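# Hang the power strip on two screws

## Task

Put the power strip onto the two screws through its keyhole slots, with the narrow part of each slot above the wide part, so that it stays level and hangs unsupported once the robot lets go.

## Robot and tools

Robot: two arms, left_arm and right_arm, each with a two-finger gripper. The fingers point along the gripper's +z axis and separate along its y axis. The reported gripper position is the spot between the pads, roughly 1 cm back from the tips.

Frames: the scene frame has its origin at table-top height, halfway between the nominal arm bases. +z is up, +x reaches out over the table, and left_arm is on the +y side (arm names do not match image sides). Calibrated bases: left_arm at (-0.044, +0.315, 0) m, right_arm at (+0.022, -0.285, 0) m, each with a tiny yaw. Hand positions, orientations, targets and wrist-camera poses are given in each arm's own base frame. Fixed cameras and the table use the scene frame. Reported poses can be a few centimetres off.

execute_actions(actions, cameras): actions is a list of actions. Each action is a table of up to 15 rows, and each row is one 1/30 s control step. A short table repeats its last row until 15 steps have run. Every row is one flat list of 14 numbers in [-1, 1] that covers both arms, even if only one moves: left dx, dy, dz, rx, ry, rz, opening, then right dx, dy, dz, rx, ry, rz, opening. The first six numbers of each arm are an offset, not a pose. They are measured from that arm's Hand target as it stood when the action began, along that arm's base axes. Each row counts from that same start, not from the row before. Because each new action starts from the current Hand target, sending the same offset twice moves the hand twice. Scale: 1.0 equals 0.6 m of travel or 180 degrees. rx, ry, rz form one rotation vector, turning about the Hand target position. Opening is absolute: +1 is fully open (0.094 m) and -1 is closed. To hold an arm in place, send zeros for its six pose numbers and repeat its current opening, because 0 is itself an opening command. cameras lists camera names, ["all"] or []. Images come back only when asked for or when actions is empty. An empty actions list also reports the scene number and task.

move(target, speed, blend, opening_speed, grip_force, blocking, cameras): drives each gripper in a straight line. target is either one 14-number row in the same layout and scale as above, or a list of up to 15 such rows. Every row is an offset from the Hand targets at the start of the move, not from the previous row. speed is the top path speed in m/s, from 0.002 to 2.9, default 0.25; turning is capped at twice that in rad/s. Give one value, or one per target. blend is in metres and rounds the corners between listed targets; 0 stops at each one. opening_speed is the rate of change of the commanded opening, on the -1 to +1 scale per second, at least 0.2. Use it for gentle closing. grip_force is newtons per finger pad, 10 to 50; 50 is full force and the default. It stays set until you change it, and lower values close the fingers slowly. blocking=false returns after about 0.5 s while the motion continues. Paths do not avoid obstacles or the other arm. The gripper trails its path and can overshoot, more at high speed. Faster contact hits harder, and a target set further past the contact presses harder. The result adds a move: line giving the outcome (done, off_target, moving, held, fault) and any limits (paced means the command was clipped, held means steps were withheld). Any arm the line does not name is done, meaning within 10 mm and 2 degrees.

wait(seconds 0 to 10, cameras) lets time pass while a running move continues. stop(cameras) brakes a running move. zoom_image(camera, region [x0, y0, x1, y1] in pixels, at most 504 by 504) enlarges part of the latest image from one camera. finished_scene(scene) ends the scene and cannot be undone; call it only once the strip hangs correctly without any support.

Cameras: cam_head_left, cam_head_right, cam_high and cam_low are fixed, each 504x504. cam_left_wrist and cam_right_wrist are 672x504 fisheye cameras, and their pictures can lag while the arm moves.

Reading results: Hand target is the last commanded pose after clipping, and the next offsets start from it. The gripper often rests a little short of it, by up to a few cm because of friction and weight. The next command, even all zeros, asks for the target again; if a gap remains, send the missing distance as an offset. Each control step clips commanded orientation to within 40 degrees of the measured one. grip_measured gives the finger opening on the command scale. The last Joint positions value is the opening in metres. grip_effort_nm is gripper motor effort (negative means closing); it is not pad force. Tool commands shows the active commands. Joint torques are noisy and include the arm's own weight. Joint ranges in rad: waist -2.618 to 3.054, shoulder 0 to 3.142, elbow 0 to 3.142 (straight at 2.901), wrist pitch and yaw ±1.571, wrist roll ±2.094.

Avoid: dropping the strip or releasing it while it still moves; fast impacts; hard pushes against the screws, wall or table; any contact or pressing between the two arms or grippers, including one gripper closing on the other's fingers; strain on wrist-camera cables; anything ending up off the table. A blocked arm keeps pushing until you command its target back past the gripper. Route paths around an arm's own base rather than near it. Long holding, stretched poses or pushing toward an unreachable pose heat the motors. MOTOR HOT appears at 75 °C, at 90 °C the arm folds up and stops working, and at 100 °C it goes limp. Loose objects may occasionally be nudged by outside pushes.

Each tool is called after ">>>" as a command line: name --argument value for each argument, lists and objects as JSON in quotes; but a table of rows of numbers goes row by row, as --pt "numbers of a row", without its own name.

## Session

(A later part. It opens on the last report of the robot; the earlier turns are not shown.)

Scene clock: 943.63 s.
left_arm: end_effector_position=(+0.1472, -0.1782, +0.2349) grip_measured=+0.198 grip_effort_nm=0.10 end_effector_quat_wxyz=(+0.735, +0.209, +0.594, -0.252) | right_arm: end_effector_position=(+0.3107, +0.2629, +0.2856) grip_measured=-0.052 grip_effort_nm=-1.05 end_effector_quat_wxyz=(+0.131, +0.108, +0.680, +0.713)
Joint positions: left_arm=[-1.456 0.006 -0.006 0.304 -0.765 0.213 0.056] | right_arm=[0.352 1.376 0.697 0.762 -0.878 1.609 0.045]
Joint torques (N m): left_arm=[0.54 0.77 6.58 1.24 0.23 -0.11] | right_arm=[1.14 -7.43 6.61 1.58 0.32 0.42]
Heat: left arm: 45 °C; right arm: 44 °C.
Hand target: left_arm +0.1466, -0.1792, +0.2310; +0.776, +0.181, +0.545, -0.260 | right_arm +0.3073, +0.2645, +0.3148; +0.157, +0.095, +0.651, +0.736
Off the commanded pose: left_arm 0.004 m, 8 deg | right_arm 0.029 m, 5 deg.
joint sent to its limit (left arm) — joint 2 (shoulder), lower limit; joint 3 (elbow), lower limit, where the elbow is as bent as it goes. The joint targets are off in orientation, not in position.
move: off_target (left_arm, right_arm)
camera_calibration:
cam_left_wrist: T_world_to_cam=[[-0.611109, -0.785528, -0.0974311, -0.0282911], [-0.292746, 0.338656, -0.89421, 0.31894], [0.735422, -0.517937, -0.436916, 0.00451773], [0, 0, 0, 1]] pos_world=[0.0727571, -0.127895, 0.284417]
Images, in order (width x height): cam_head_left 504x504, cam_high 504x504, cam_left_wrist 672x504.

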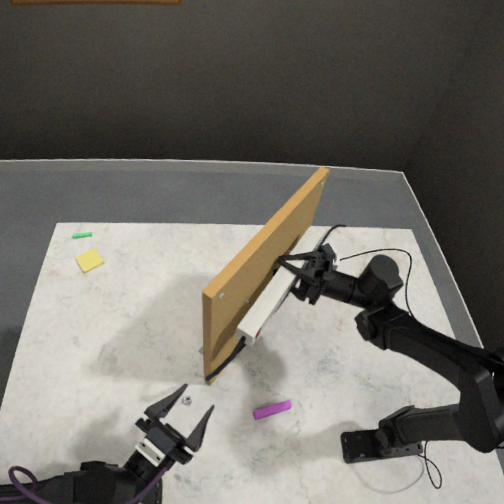

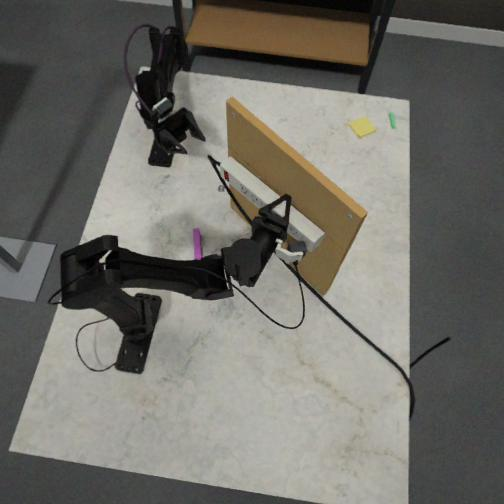

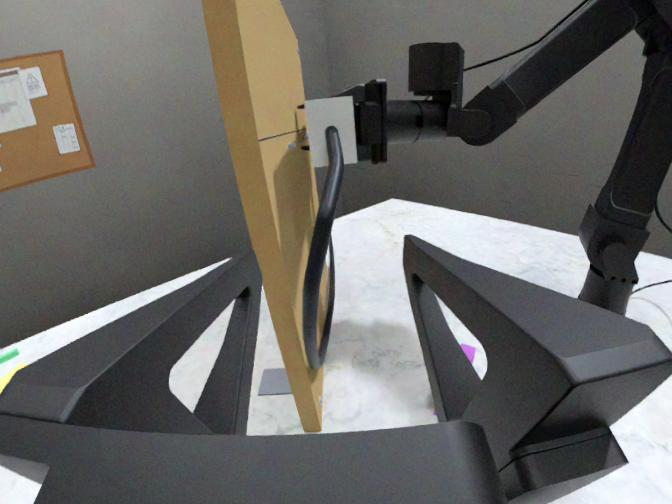

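>>> move --target '[0,0,0,0,0,0,0.2,0,0,-0.025,0.002,0.008,-0.004,-0.25]' --speed 0.06 --cameras '["cam_left_wrist","cam_head_left","cam_high"]'

>>> zoom_image --camera "cam_left_wrist" --region '[230, 90, 430, 240]'

>>> zoom_image --camera "cam_high" --region '[190, 130, 330, 270]'

>>> zoom_image --camera "cam_head_left" --region '[220, 210, 360, 350]'

Scene clock: 954.40 s.
left_arm: end_effector_position=(+0.1472, -0.1782, +0.2349) grip_measured=+0.198 grip_effort_nm=0.10 end_effector_quat_wxyz=(+0.735, +0.209, +0.594, -0.252) | right_arm: end_effector_position=(+0.3127, +0.2615, +0.2782) grip_measured=-0.052 grip_effort_nm=-1.05 end_effector_quat_wxyz=(+0.141, +0.127, +0.675, +0.713)
Joint positions: left_arm=[-1.456 0.006 -0.006 0.304 -0.765 0.213 0.056] | right_arm=[0.363 1.376 0.66 0.8 -0.825 1.623 0.045]
Joint torques (N m): left_arm=[0.53 0.81 6.5 1.24 0.24 -0.11] | right_arm=[0.98 -5.56 5.96 1.73 0.07 0.42]
Heat: left arm: 45 °C; right arm: 45 °C.
Hand target: left_arm +0.1466, -0.1792, +0.2310; +0.776, +0.181, +0.545, -0.260 | right_arm +0.3073, +0.2645, +0.2998; +0.153, +0.109, +0.650, +0.736
Off the commanded pose: left_arm 0.004 m, 8 deg | right_arm 0.023 m, 5 deg.
joint sent to its limit (left arm) — joint 2 (shoulder), lower limit; joint 3 (elbow), lower limit, where the elbow is as bent as it goes. The joint targets are off in orientation, not in position.
move: off_target (left_arm, right_arm)
camera_calibration:
cam_left_wrist: T_world_to_cam=[[-0.611109, -0.785528, -0.0974311, -0.0282911], [-0.292746, 0.338656, -0.89421, 0.31894], [0.735422, -0.517937, -0.436916, 0.00451773], [0, 0, 0, 1]] pos_world=[0.0727571, -0.127895, 0.284417]
Images, in order (width x height): cam_head_left 504x504, cam_high 504x504, cam_left_wrist 672x504.

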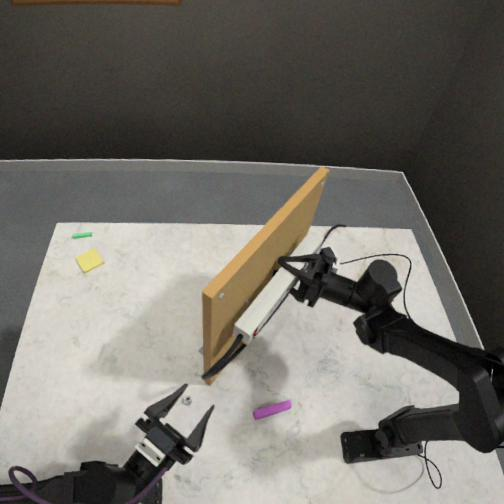

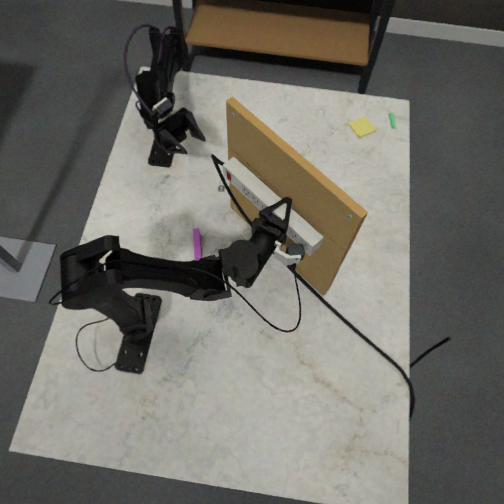

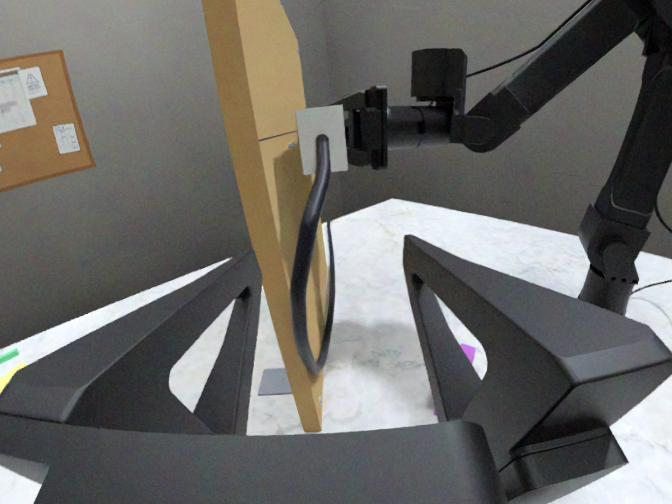

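Scaled by 2.520 from the camera's 672x504 image, which has a finer 960x720 frame.

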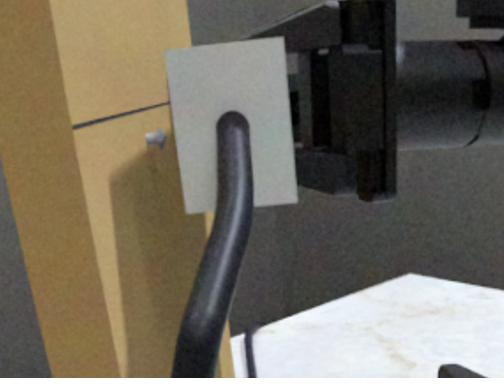

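Scaled by 3.600 from the camera's 504x504 image, which has a finer 720x720 frame.

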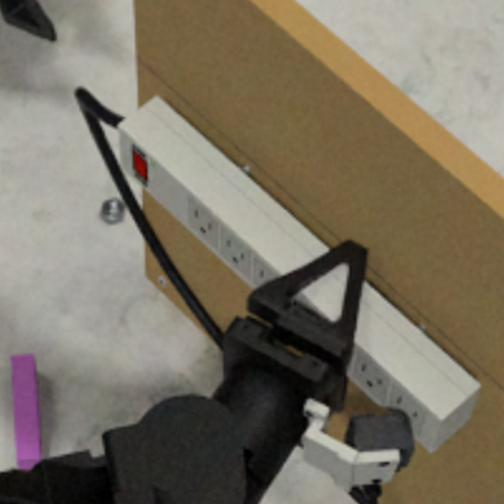

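Scaled by 3.600 from the camera's 504x504 image, which has a finer 720x720 frame.

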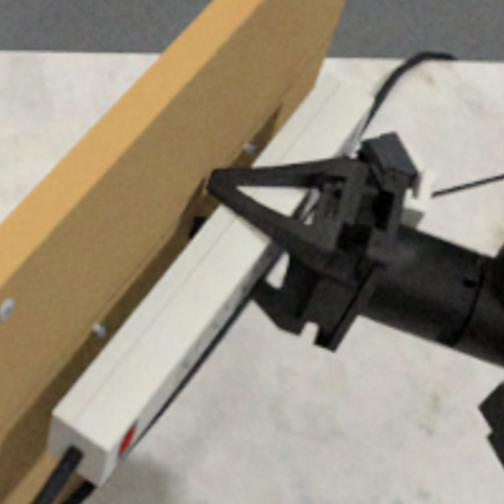

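>>> move --target '[0,0,0,0,0,0,0.2,0.009,-0.007,-0.015,0.005,0.013,0,-0.25]' --speed 0.06 --cameras '["cam_left_wrist","cam_head_left","cam_high"]'

>>> zoom_image --camera "cam_left_wrist" --region '[230, 90, 430, 240]'

>>> zoom_image --camera "cam_high" --region '[190, 130, 330, 270]'

>>> zoom_image --camera "cam_head_left" --region '[220, 210, 360, 350]'

Scene clock: 970.97 s.
left_arm: end_effector_position=(+0.1472, -0.1782, +0.2349) grip_measured=+0.198 grip_effort_nm=0.10 end_effector_quat_wxyz=(+0.735, +0.209, +0.594, -0.252) | right_arm: end_effector_position=(+0.3144, +0.2602, +0.2742) grip_measured=-0.052 grip_effort_nm=-1.05 end_effector_quat_wxyz=(+0.132, +0.135, +0.669, +0.719)
Joint positions: left_arm=[-1.456 0.006 -0.006 0.304 -0.765 0.213 0.056] | right_arm=[0.357 1.398 0.645 0.854 -0.83 1.663 0.045]
Joint torques (N m): left_arm=[0.57 0.8 6.49 1.24 0.23 -0.11] | right_arm=[-0.08 -4.77 5.93 1.63 -0.02 0.49]
Heat: left arm: 45 °C; right arm: 47 °C.
Hand target: left_arm +0.1466, -0.1792, +0.2310; +0.776, +0.181, +0.545, -0.260 | right_arm +0.3127, +0.2603, +0.2908; +0.139, +0.125, +0.648, +0.739
Off the commanded pose: left_arm 0.004 m, 8 deg | right_arm 0.017 m, 4 deg.
joint sent to its limit (left arm) — joint 2 (shoulder), lower limit; joint 3 (elbow), lower limit, where the elbow is as bent as it goes. The joint targets are off in orientation, not in position.
move: off_target (left_arm, right_arm)
camera_calibration:
cam_left_wrist: T_world_to_cam=[[-0.611109, -0.785528, -0.0974311, -0.0282911], [-0.292746, 0.338656, -0.89421, 0.31894], [0.735422, -0.517937, -0.436916, 0.00451773], [0, 0, 0, 1]] pos_world=[0.0727571, -0.127895, 0.284417]
Images, in order (width x height): cam_head_left 504x504, cam_high 504x504, cam_left_wrist 672x504.

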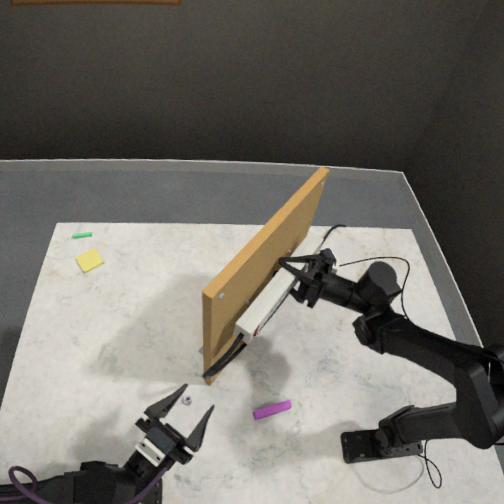

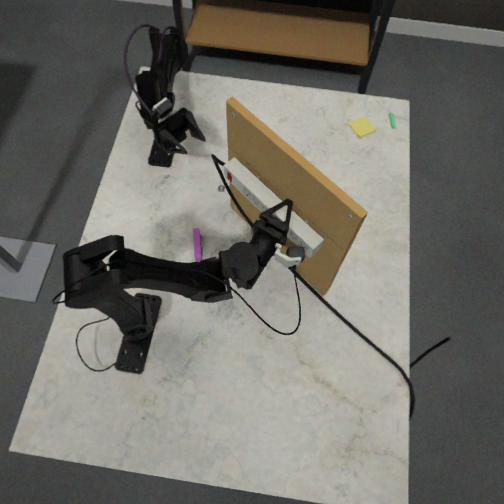

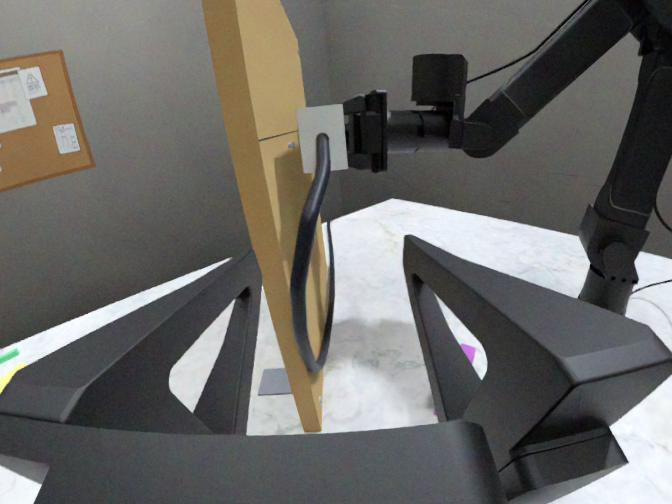

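Scaled by 2.520 from the camera's 672x504 image, which has a finer 960x720 frame.

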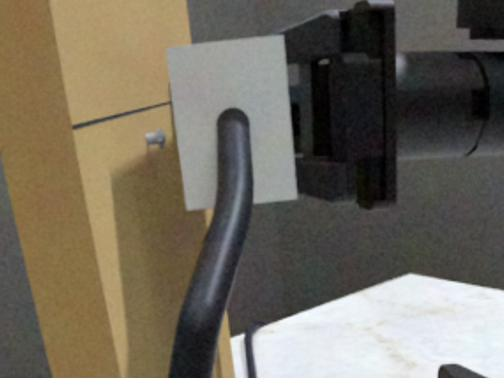

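Scaled by 3.600 from the camera's 504x504 image, which has a finer 720x720 frame.

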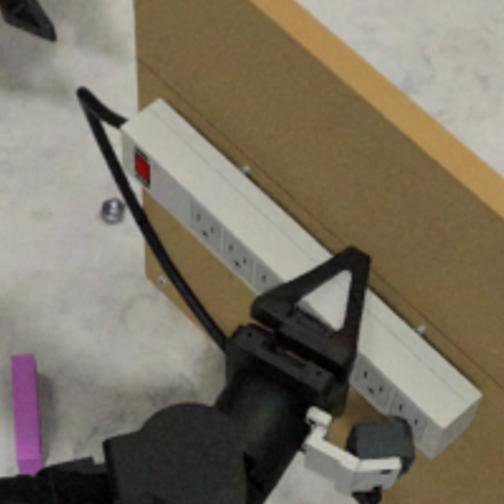

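Scaled by 3.600 from the camera's 504x504 image, which has a finer 720x720 frame.

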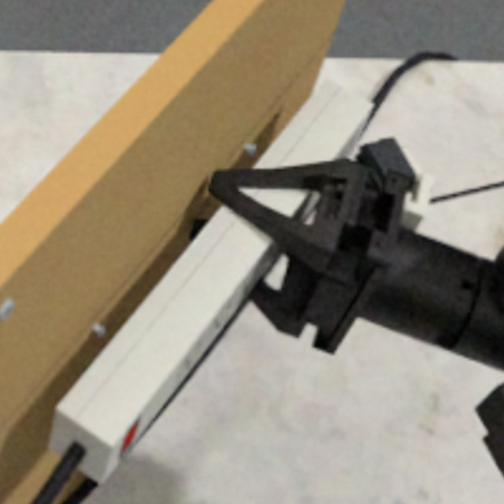

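>>> move --target '[0,0,0,0,0,0,0.2,0.013,0.017,0.0,0,0,0,-0.25]' --speed 0.03 --cameras '["cam_left_wrist","cam_head_left","cam_high"]'

>>> zoom_image --camera "cam_left_wrist" --region '[230, 90, 430, 240]'

>>> zoom_image --camera "cam_high" --region '[190, 130, 330, 270]'

>>> zoom_image --camera "cam_head_left" --region '[220, 210, 360, 350]'

Scene clock: 987.13 s.
left_arm: end_effector_position=(+0.1472, -0.1782, +0.2349) grip_measured=+0.198 grip_effort_nm=0.11 end_effector_quat_wxyz=(+0.735, +0.209, +0.594, -0.252) | right_arm: end_effector_position=(+0.3150, +0.2605, +0.2733) grip_measured=-0.052 grip_effort_nm=-1.05 end_effector_quat_wxyz=(+0.130, +0.128, +0.667, +0.722)
Joint positions: left_arm=[-1.456 0.006 -0.006 0.304 -0.765 0.213 0.056] | right_arm=[0.35 1.419 0.645 0.892 -0.85 1.671 0.045]
Joint torques (N m): left_arm=[0.57 0.88 6.49 1.22 0.24 -0.1] | right_arm=[2.25 -2.82 8.42 1.39 0.4 0.37]
Heat: left arm: 45 °C; right arm: 46 °C.
Hand target: left_arm +0.1466, -0.1792, +0.2310; +0.776, +0.181, +0.545, -0.260 | right_arm +0.3205, +0.2705, +0.2908; +0.139, +0.125, +0.648, +0.739
Off the commanded pose: left_arm 0.004 m, 8 deg | right_arm 0.021 m, 3 deg.
joint sent to its limit (left arm) — joint 2 (shoulder), lower limit; joint 3 (elbow), lower limit, where the elbow is as bent as it goes. The joint targets are off in orientation, not in position.
move: off_target (left_arm, right_arm)
camera_calibration:
cam_left_wrist: T_world_to_cam=[[-0.611109, -0.785528, -0.0974311, -0.0282911], [-0.292746, 0.338656, -0.89421, 0.31894], [0.735422, -0.517937, -0.436916, 0.00451773], [0, 0, 0, 1]] pos_world=[0.0727571, -0.127895, 0.284417]
Images, in order (width x height): cam_head_left 504x504, cam_high 504x504, cam_left_wrist 672x504.

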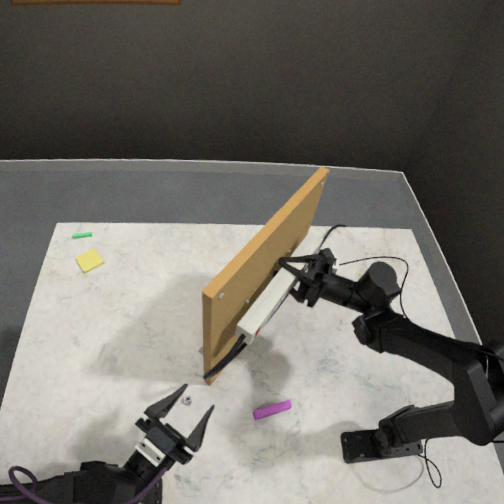

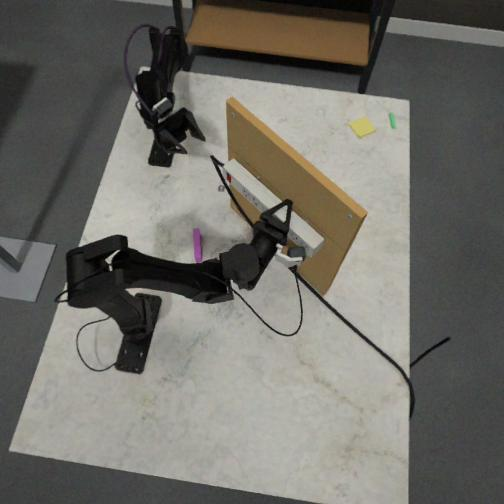

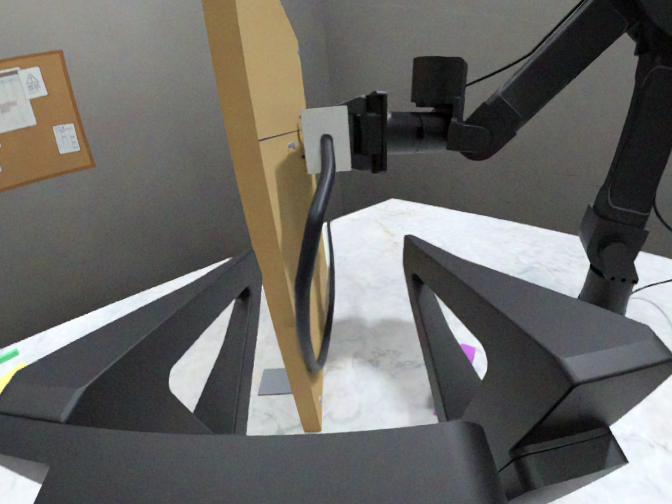

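Scaled by 2.520 from the camera's 672x504 image, which has a finer 960x720 frame.

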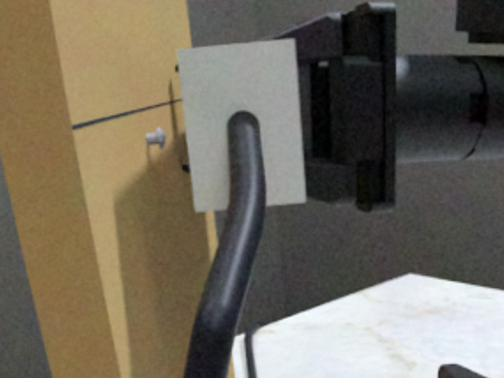

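Scaled by 3.600 from the camera's 504x504 image, which has a finer 720x720 frame.

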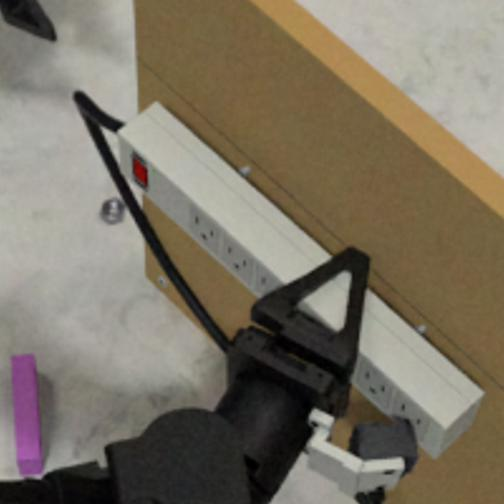

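Scaled by 3.600 from the camera's 504x504 image, which has a finer 720x720 frame.

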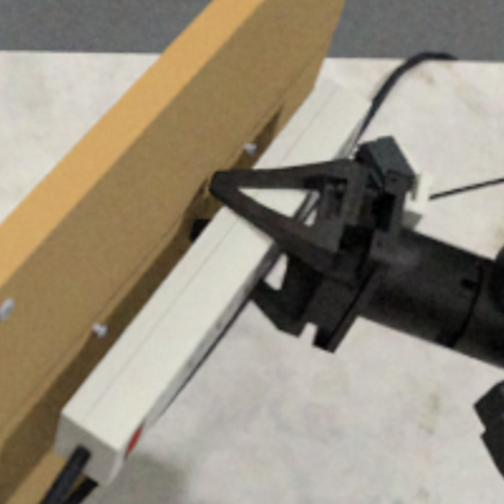

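>>> move --pt "0 0 0 0 0 0 0.2 -0.018 -0.023 -0.004 0 0 0 -0.25" --pt "0 0 0 0 0 0 0.2 -0.008 -0.025 -0.015 0 0 -0.008 -0.25" --pt "0 0 0 0 0 0 0.2 0.01 -0.001 -0.012 0 0 -0.008 -0.25" --speed 0.04 --cameras '["cam_left_wrist","cam_head_left","cam_high"]'

>>> zoom_image --camera "cam_left_wrist" --region '[230, 90, 430, 240]'

>>> zoom_image --camera "cam_high" --region '[190, 130, 330, 270]'

>>> zoom_image --camera "cam_head_left" --region '[220, 210, 360, 350]'

Scene clock: 1006.67 s.
left_arm: end_effector_position=(+0.1472, -0.1782, +0.2349) grip_measured=+0.198 grip_effort_nm=0.10 end_effector_quat_wxyz=(+0.735, +0.209, +0.594, -0.252) | right_arm: end_effector_position=(+0.3202, +0.2576, +0.2573) grip_measured=-0.052 grip_effort_nm=-1.05 end_effector_quat_wxyz=(+0.131, +0.150, +0.669, +0.716)
Joint positions: left_arm=[-1.456 0.006 -0.006 0.304 -0.765 0.213 0.056] | right_arm=[0.349 1.442 0.614 0.915 -0.818 1.674 0.045]
Joint torques (N m): left_arm=[0.51 0.81 6.58 1.23 0.22 -0.1] | right_arm=[2.5 -2.96 9.51 1.49 0.31 0.3]
Heat: left arm: 45 °C; right arm: 46 °C.
Hand target: left_arm +0.1466, -0.1792, +0.2310; +0.776, +0.181, +0.545, -0.260 | right_arm +0.3265, +0.2699, +0.2836; +0.148, +0.133, +0.646, +0.737
Off the commanded pose: left_arm 0.004 m, 8 deg | right_arm 0.030 m, 5 deg.
joint sent to its limit (left arm) — joint 2 (shoulder), lower limit; joint 3 (elbow), lower limit, where the elbow is as bent as it goes. The joint targets are off in orientation, not in position.
move: off_target (left_arm, right_arm)
camera_calibration:
cam_left_wrist: T_world_to_cam=[[-0.611109, -0.785528, -0.0974311, -0.0282911], [-0.292746, 0.338656, -0.89421, 0.31894], [0.735422, -0.517937, -0.436916, 0.00451773], [0, 0, 0, 1]] pos_world=[0.0727571, -0.127895, 0.284417]
Images, in order (width x height): cam_head_left 504x504, cam_high 504x504, cam_left_wrist 672x504.

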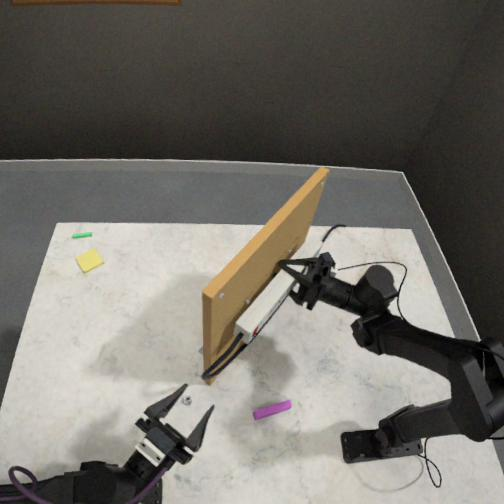

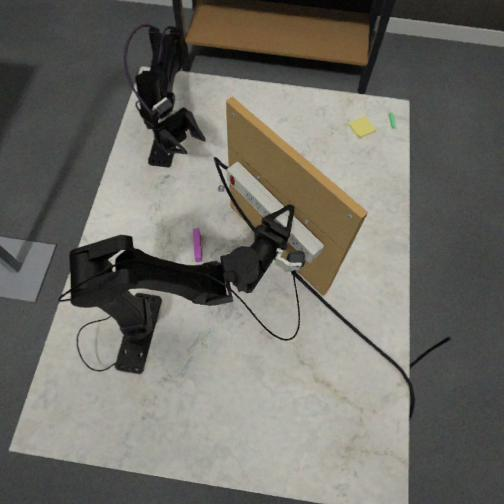

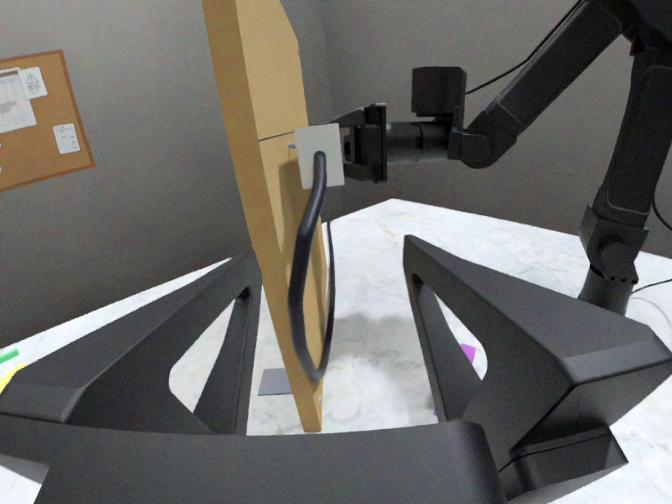

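Scaled by 2.520 from the camera's 672x504 image, which has a finer 960x720 frame.

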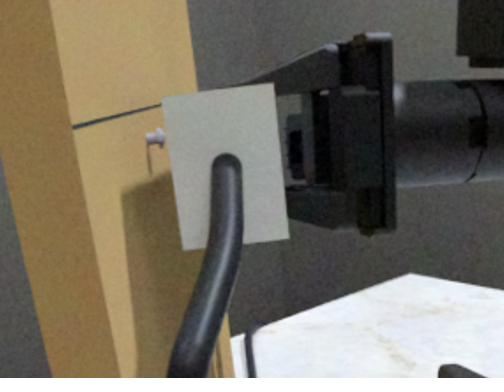

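Scaled by 3.600 from the camera's 504x504 image, which has a finer 720x720 frame.

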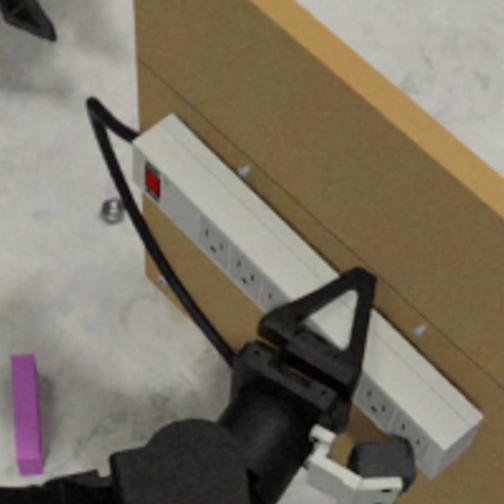

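Scaled by 3.600 from the camera's 504x504 image, which has a finer 720x720 frame.

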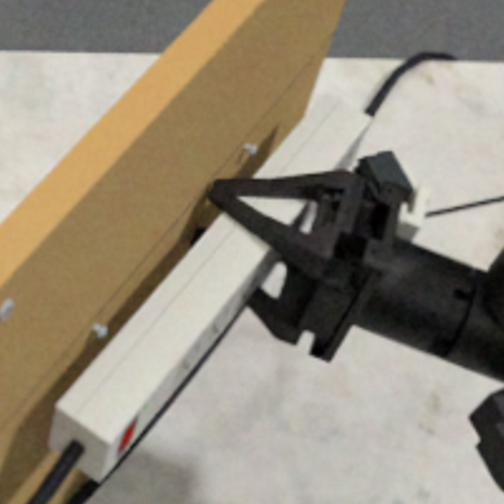

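>>> move --target '[0,0,0,0,0,0,0.2,-0.012,-0.01,0.025,0,0,0,-0.25]' --speed 0.04 --cameras '["cam_left_wrist","cam_head_left","cam_high"]'

>>> zoom_image --camera "cam_left_wrist" --region '[230, 90, 430, 240]'

>>> zoom_image --camera "cam_high" --region '[190, 130, 330, 270]'

>>> zoom_image --camera "cam_head_left" --region '[220, 210, 360, 350]'

Scene clock: 1021.17 s.
left_arm: end_effector_position=(+0.1472, -0.1782, +0.2349) grip_measured=+0.198 grip_effort_nm=0.10 end_effector_quat_wxyz=(+0.735, +0.209, +0.594, -0.252) | right_arm: end_effector_position=(+0.3203, +0.2566, +0.2578) grip_measured=-0.052 grip_effort_nm=-1.05 end_effector_quat_wxyz=(+0.132, +0.153, +0.670, +0.715)
Joint positions: left_arm=[-1.456 0.006 -0.006 0.304 -0.765 0.213 0.056] | right_arm=[0.347 1.434 0.614 0.903 -0.815 1.674 0.045]
Joint torques (N m): left_arm=[0.59 0.81 6.52 1.23 0.24 -0.11] | right_arm=[1.65 -8.7 9.87 0.96 0.18 0.32]
Heat: left arm: 45 °C; right arm: 47 °C.
Hand target: left_arm +0.1466, -0.1792, +0.2310; +0.776, +0.181, +0.545, -0.260 | right_arm +0.3193, +0.2639, +0.2986; +0.148, +0.133, +0.646, +0.737
Off the commanded pose: left_arm 0.004 m, 8 deg | right_arm 0.041 m, 5 deg.
joint sent to its limit (left arm) — joint 2 (shoulder), lower limit; joint 3 (elbow), lower limit, where the elbow is as bent as it goes. The joint targets are off in orientation, not in position.
move: off_target (left_arm, right_arm)
camera_calibration:
cam_left_wrist: T_world_to_cam=[[-0.611109, -0.785528, -0.0974311, -0.0282911], [-0.292746, 0.338656, -0.89421, 0.31894], [0.735422, -0.517937, -0.436916, 0.00451773], [0, 0, 0, 1]] pos_world=[0.0727571, -0.127895, 0.284417]
Images, in order (width x height): cam_head_left 504x504, cam_high 504x504, cam_left_wrist 672x504.

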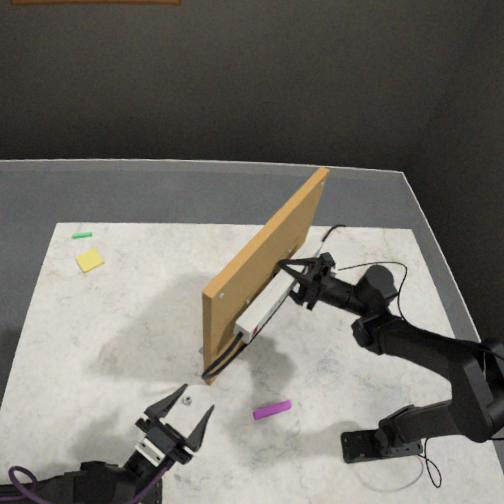

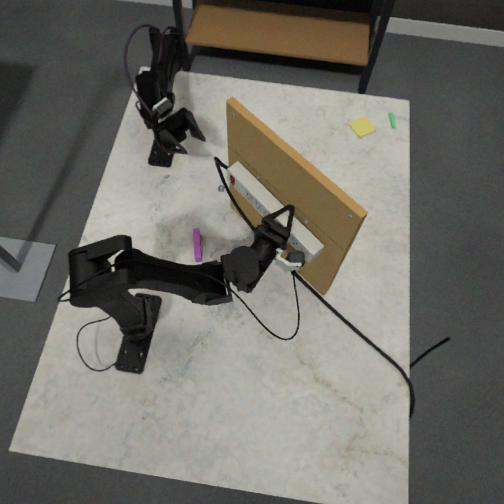

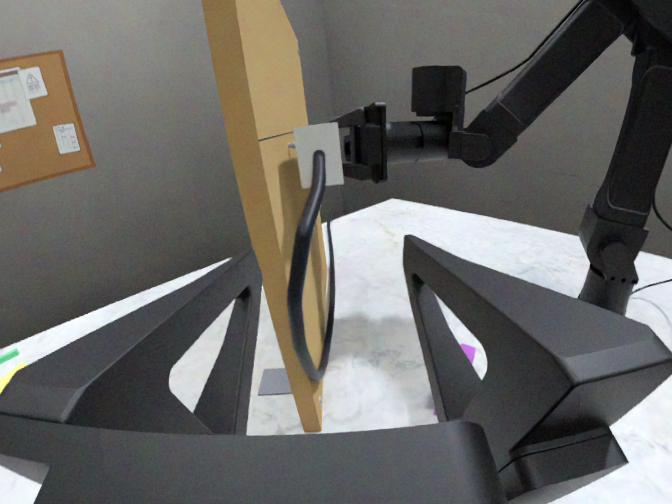

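Scaled by 2.520 from the camera's 672x504 image, which has a finer 960x720 frame.

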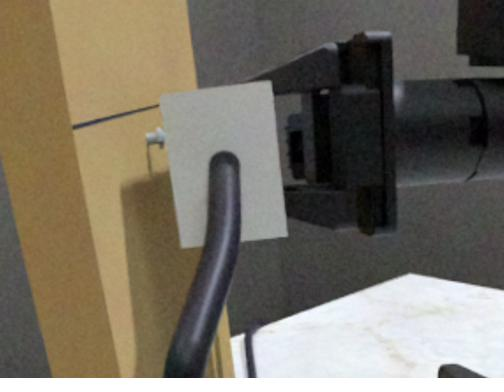

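Scaled by 3.600 from the camera's 504x504 image, which has a finer 720x720 frame.

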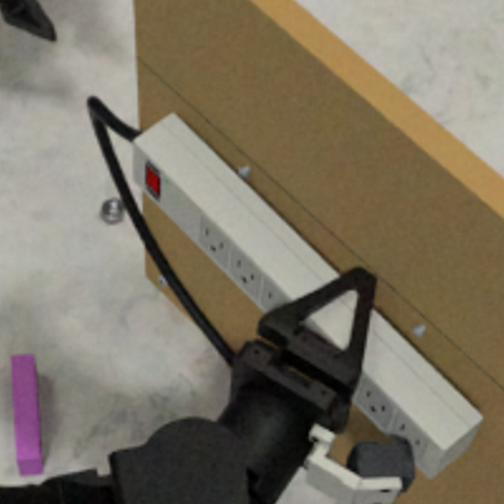

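Scaled by 3.600 from the camera's 504x504 image, which has a finer 720x720 frame.

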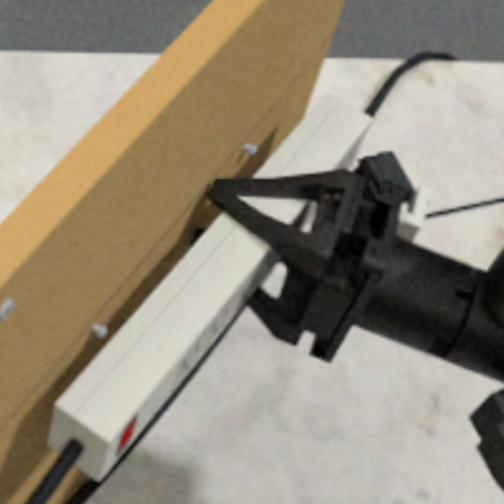

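>>> move --pt "0 0 0 0 0 0 0.2 -0.008 -0.01 0.02 0 0 0 -0.25" --speed 0.04 --cameras '[]'

Scene clock: 1027.47 s.
left_arm: end_effector_position=(+0.1472, -0.1782, +0.2349) grip_measured=+0.198 grip_effort_nm=0.10 end_effector_quat_wxyz=(+0.735, +0.209, +0.594, -0.252) | right_arm: end_effector_position=(+0.3176, +0.2558, +0.2714) grip_measured=-0.052 grip_effort_nm=-1.05 end_effector_quat_wxyz=(+0.135, +0.153, +0.668, +0.716)
Joint positions: left_arm=[-1.456 0.006 -0.006 0.304 -0.765 0.213 0.056] | right_arm=[0.35 1.388 0.634 0.843 -0.807 1.674 0.045]
Joint torques (N m): left_arm=[0.51 0.79 6.52 1.23 0.25 -0.1] | right_arm=[0.34 -8.81 9.76 0.94 0.01 0.36]
Heat: left arm: 45 °C; right arm: 46 °C.
Hand target: left_arm +0.1466, -0.1792, +0.2310; +0.776, +0.181, +0.545, -0.260 | right_arm +0.3145, +0.2579, +0.3106; +0.148, +0.133, +0.646, +0.737
Off the commanded pose: left_arm 0.004 m, 8 deg | right_arm 0.039 m, 4 deg.
joint sent to its limit (left arm) — joint 2 (shoulder), lower limit; joint 3 (elbow), lower limit, where the elbow is as bent as it goes. The joint targets are off in orientation, not in position.
move: off_target (left_arm, right_arm)
No camera images: "cameras" was empty.

>>> move --target '[0,0,0,0,0,0,0.2,0.01,0.013,0,0,0,0,-0.25]' --speed 0.03 --cameras '["cam_left_wrist","cam_head_left","cam_high"]'

>>> zoom_image --camera "cam_left_wrist" --region '[230, 90, 430, 240]'

>>> zoom_image --camera "cam_high" --region '[190, 130, 330, 270]'

>>> zoom_image --camera "cam_head_left" --region '[220, 210, 360, 350]'

Scene clock: 1036.60 s.
left_arm: end_effector_position=(+0.1472, -0.1782, +0.2349) grip_measured=+0.198 grip_effort_nm=0.10 end_effector_quat_wxyz=(+0.735, +0.209, +0.594, -0.252) | right_arm: end_effector_position=(+0.3187, +0.2573, +0.2759) grip_measured=-0.052 grip_effort_nm=-1.05 end_effector_quat_wxyz=(+0.138, +0.151, +0.666, +0.718)
Joint positions: left_arm=[-1.456 0.006 -0.006 0.304 -0.765 0.213 0.056] | right_arm=[0.355 1.388 0.646 0.84 -0.801 1.674 0.045]
Joint torques (N m): left_arm=[0.54 0.83 6.57 1.24 0.24 -0.1] | right_arm=[1.48 -5.76 10.73 0.98 0.11 0.32]
Heat: left arm: 45 °C; right arm: 46 °C.
Hand target: left_arm +0.1466, -0.1792, +0.2310; +0.776, +0.181, +0.545, -0.260 | right_arm +0.3205, +0.2657, +0.3106; +0.148, +0.133, +0.646, +0.737
Off the commanded pose: left_arm 0.004 m, 8 deg | right_arm 0.036 m, 4 deg.
joint sent to its limit (left arm) — joint 2 (shoulder), lower limit; joint 3 (elbow), lower limit, where the elbow is as bent as it goes. The joint targets are off in orientation, not in position.
move: off_target (left_arm, right_arm)
camera_calibration:
cam_left_wrist: T_world_to_cam=[[-0.611109, -0.785528, -0.0974311, -0.0282911], [-0.292746, 0.338656, -0.89421, 0.31894], [0.735422, -0.517937, -0.436916, 0.00451773], [0, 0, 0, 1]] pos_world=[0.0727571, -0.127895, 0.284417]
Images, in order (width x height): cam_head_left 504x504, cam_high 504x504, cam_left_wrist 672x504.

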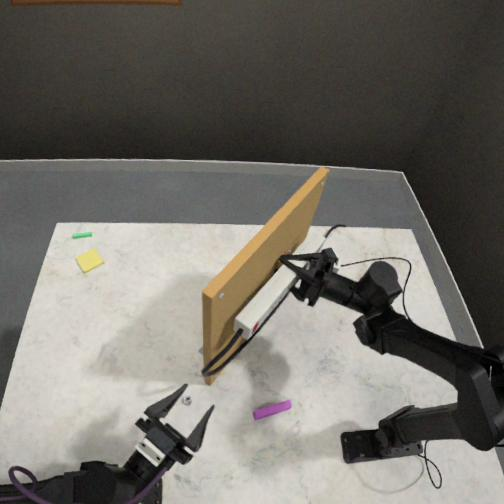

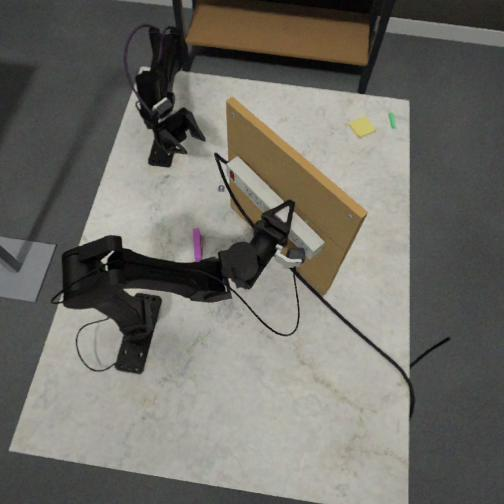

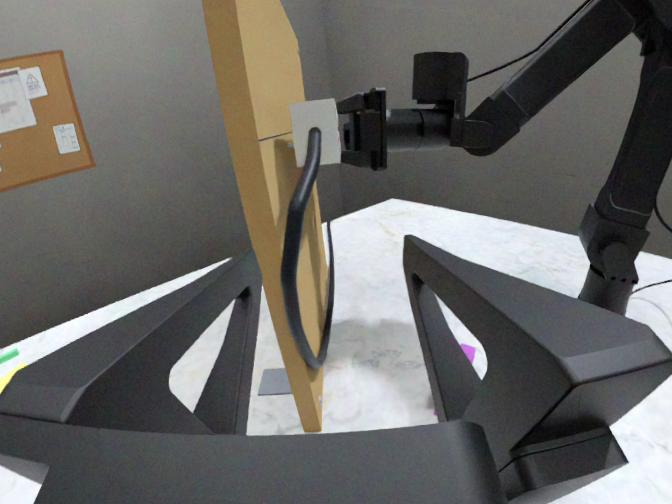

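Scaled by 2.520 from the camera's 672x504 image, which has a finer 960x720 frame.

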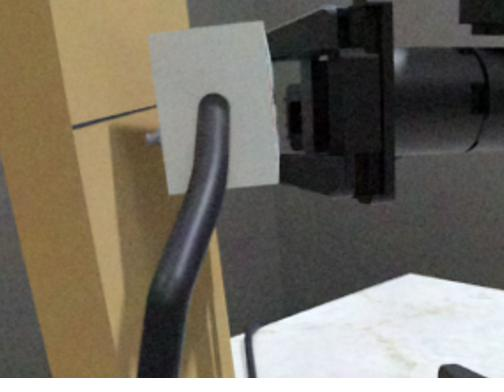

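Scaled by 3.600 from the camera's 504x504 image, which has a finer 720x720 frame.

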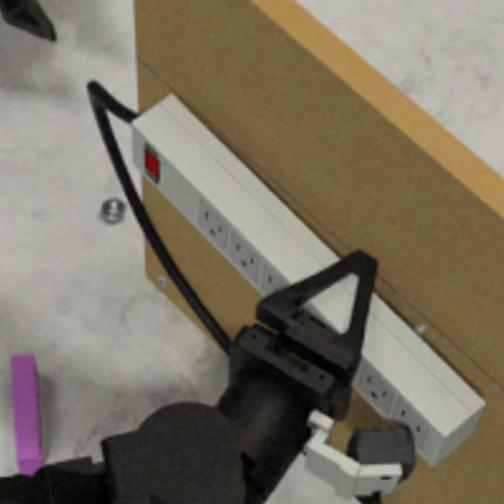

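Scaled by 3.600 from the camera's 504x504 image, which has a finer 720x720 frame.

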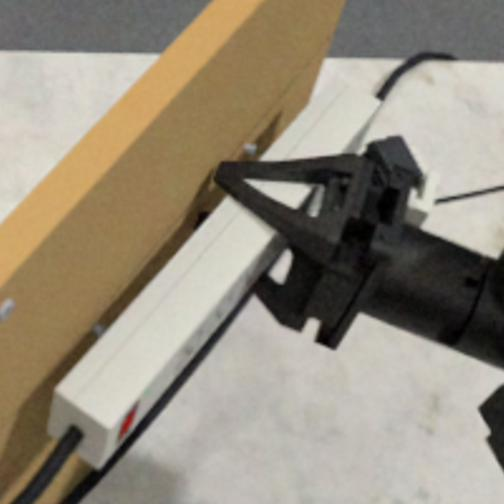

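>>> move --target '[0,0,0,0,0,0,0.2,-0.012,-0.016,-0.03,-0.003,-0.007,0.0105,-0.25]' --speed 0.04 --cameras '["cam_left_wrist","cam_head_left","cam_high"]'

>>> zoom_image --camera "cam_left_wrist" --region '[230, 90, 430, 240]'

>>> zoom_image --camera "cam_high" --region '[190, 130, 330, 270]'

>>> zoom_image --camera "cam_head_left" --region '[220, 210, 360, 350]'

Scene clock: 1058.03 s.
left_arm: end_effector_position=(+0.1472, -0.1782, +0.2349) grip_measured=+0.198 grip_effort_nm=0.10 end_effector_quat_wxyz=(+0.735, +0.209, +0.594, -0.252) | right_arm: end_effector_position=(+0.3170, +0.2555, +0.2741) grip_measured=-0.052 grip_effort_nm=-1.05 end_effector_quat_wxyz=(+0.129, +0.138, +0.669, +0.719)
Joint positions: left_arm=[-1.456 0.006 -0.006 0.304 -0.765 0.213 0.056] | right_arm=[0.337 1.401 0.648 0.854 -0.85 1.672 0.045]
Joint torques (N m): left_arm=[0.58 0.76 6.53 1.23 0.23 -0.1] | right_arm=[-0.27 -4.97 6.06 1.65 -0.1 0.25]
Heat: left arm: 45 °C; right arm: 45 °C.
Hand target: left_arm +0.1466, -0.1792, +0.2310; +0.776, +0.181, +0.545, -0.260 | right_arm +0.3133, +0.2561, +0.2926; +0.143, +0.114, +0.650, +0.738
Off the commanded pose: left_arm 0.004 m, 8 deg | right_arm 0.019 m, 4 deg.
joint sent to its limit (left arm) — joint 2 (shoulder), lower limit; joint 3 (elbow), lower limit, where the elbow is as bent as it goes. The joint targets are off in orientation, not in position.
move: off_target (left_arm, right_arm)
camera_calibration:
cam_left_wrist: T_world_to_cam=[[-0.611109, -0.785528, -0.0974311, -0.0282911], [-0.292746, 0.338656, -0.89421, 0.31894], [0.735422, -0.517937, -0.436916, 0.00451773], [0, 0, 0, 1]] pos_world=[0.0727571, -0.127895, 0.284417]
Images, in order (width x height): cam_head_left 504x504, cam_high 504x504, cam_left_wrist 672x504.

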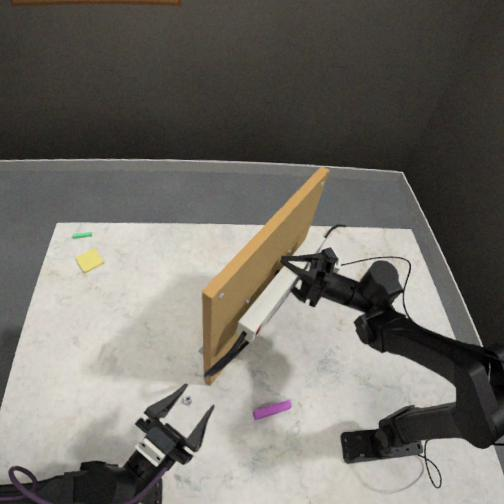

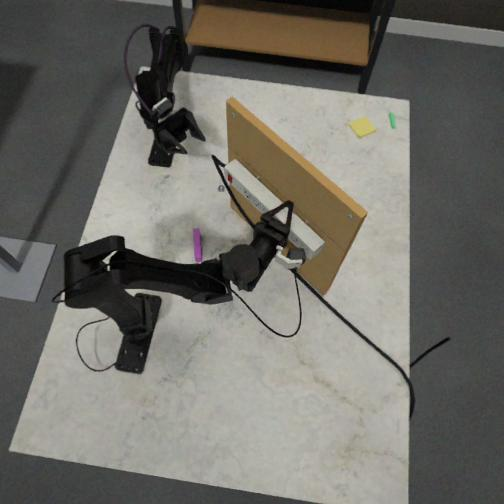

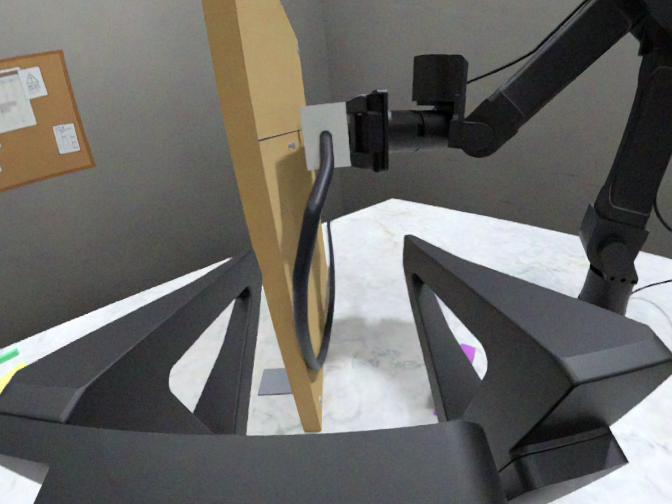

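Scaled by 2.520 from the camera's 672x504 image, which has a finer 960x720 frame.

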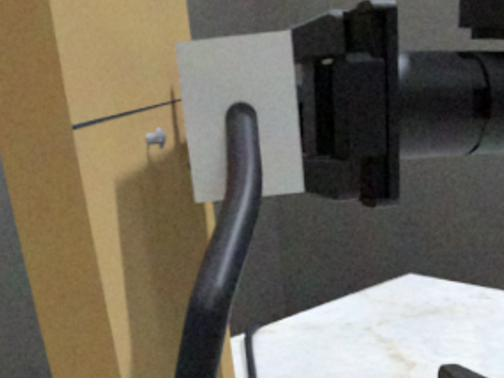

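Scaled by 3.600 from the camera's 504x504 image, which has a finer 720x720 frame.

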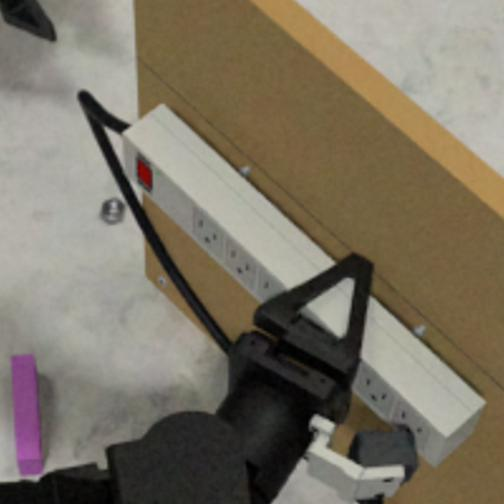

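Scaled by 3.600 from the camera's 504x504 image, which has a finer 720x720 frame.

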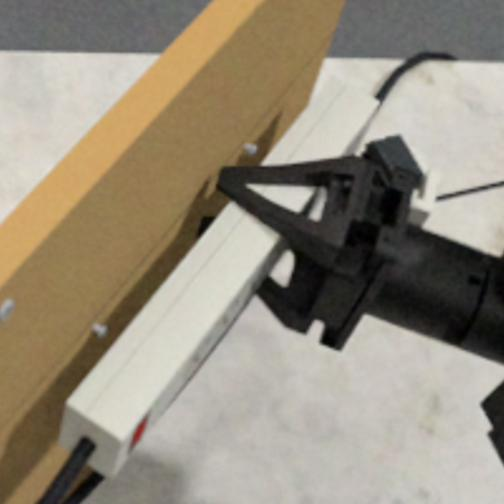

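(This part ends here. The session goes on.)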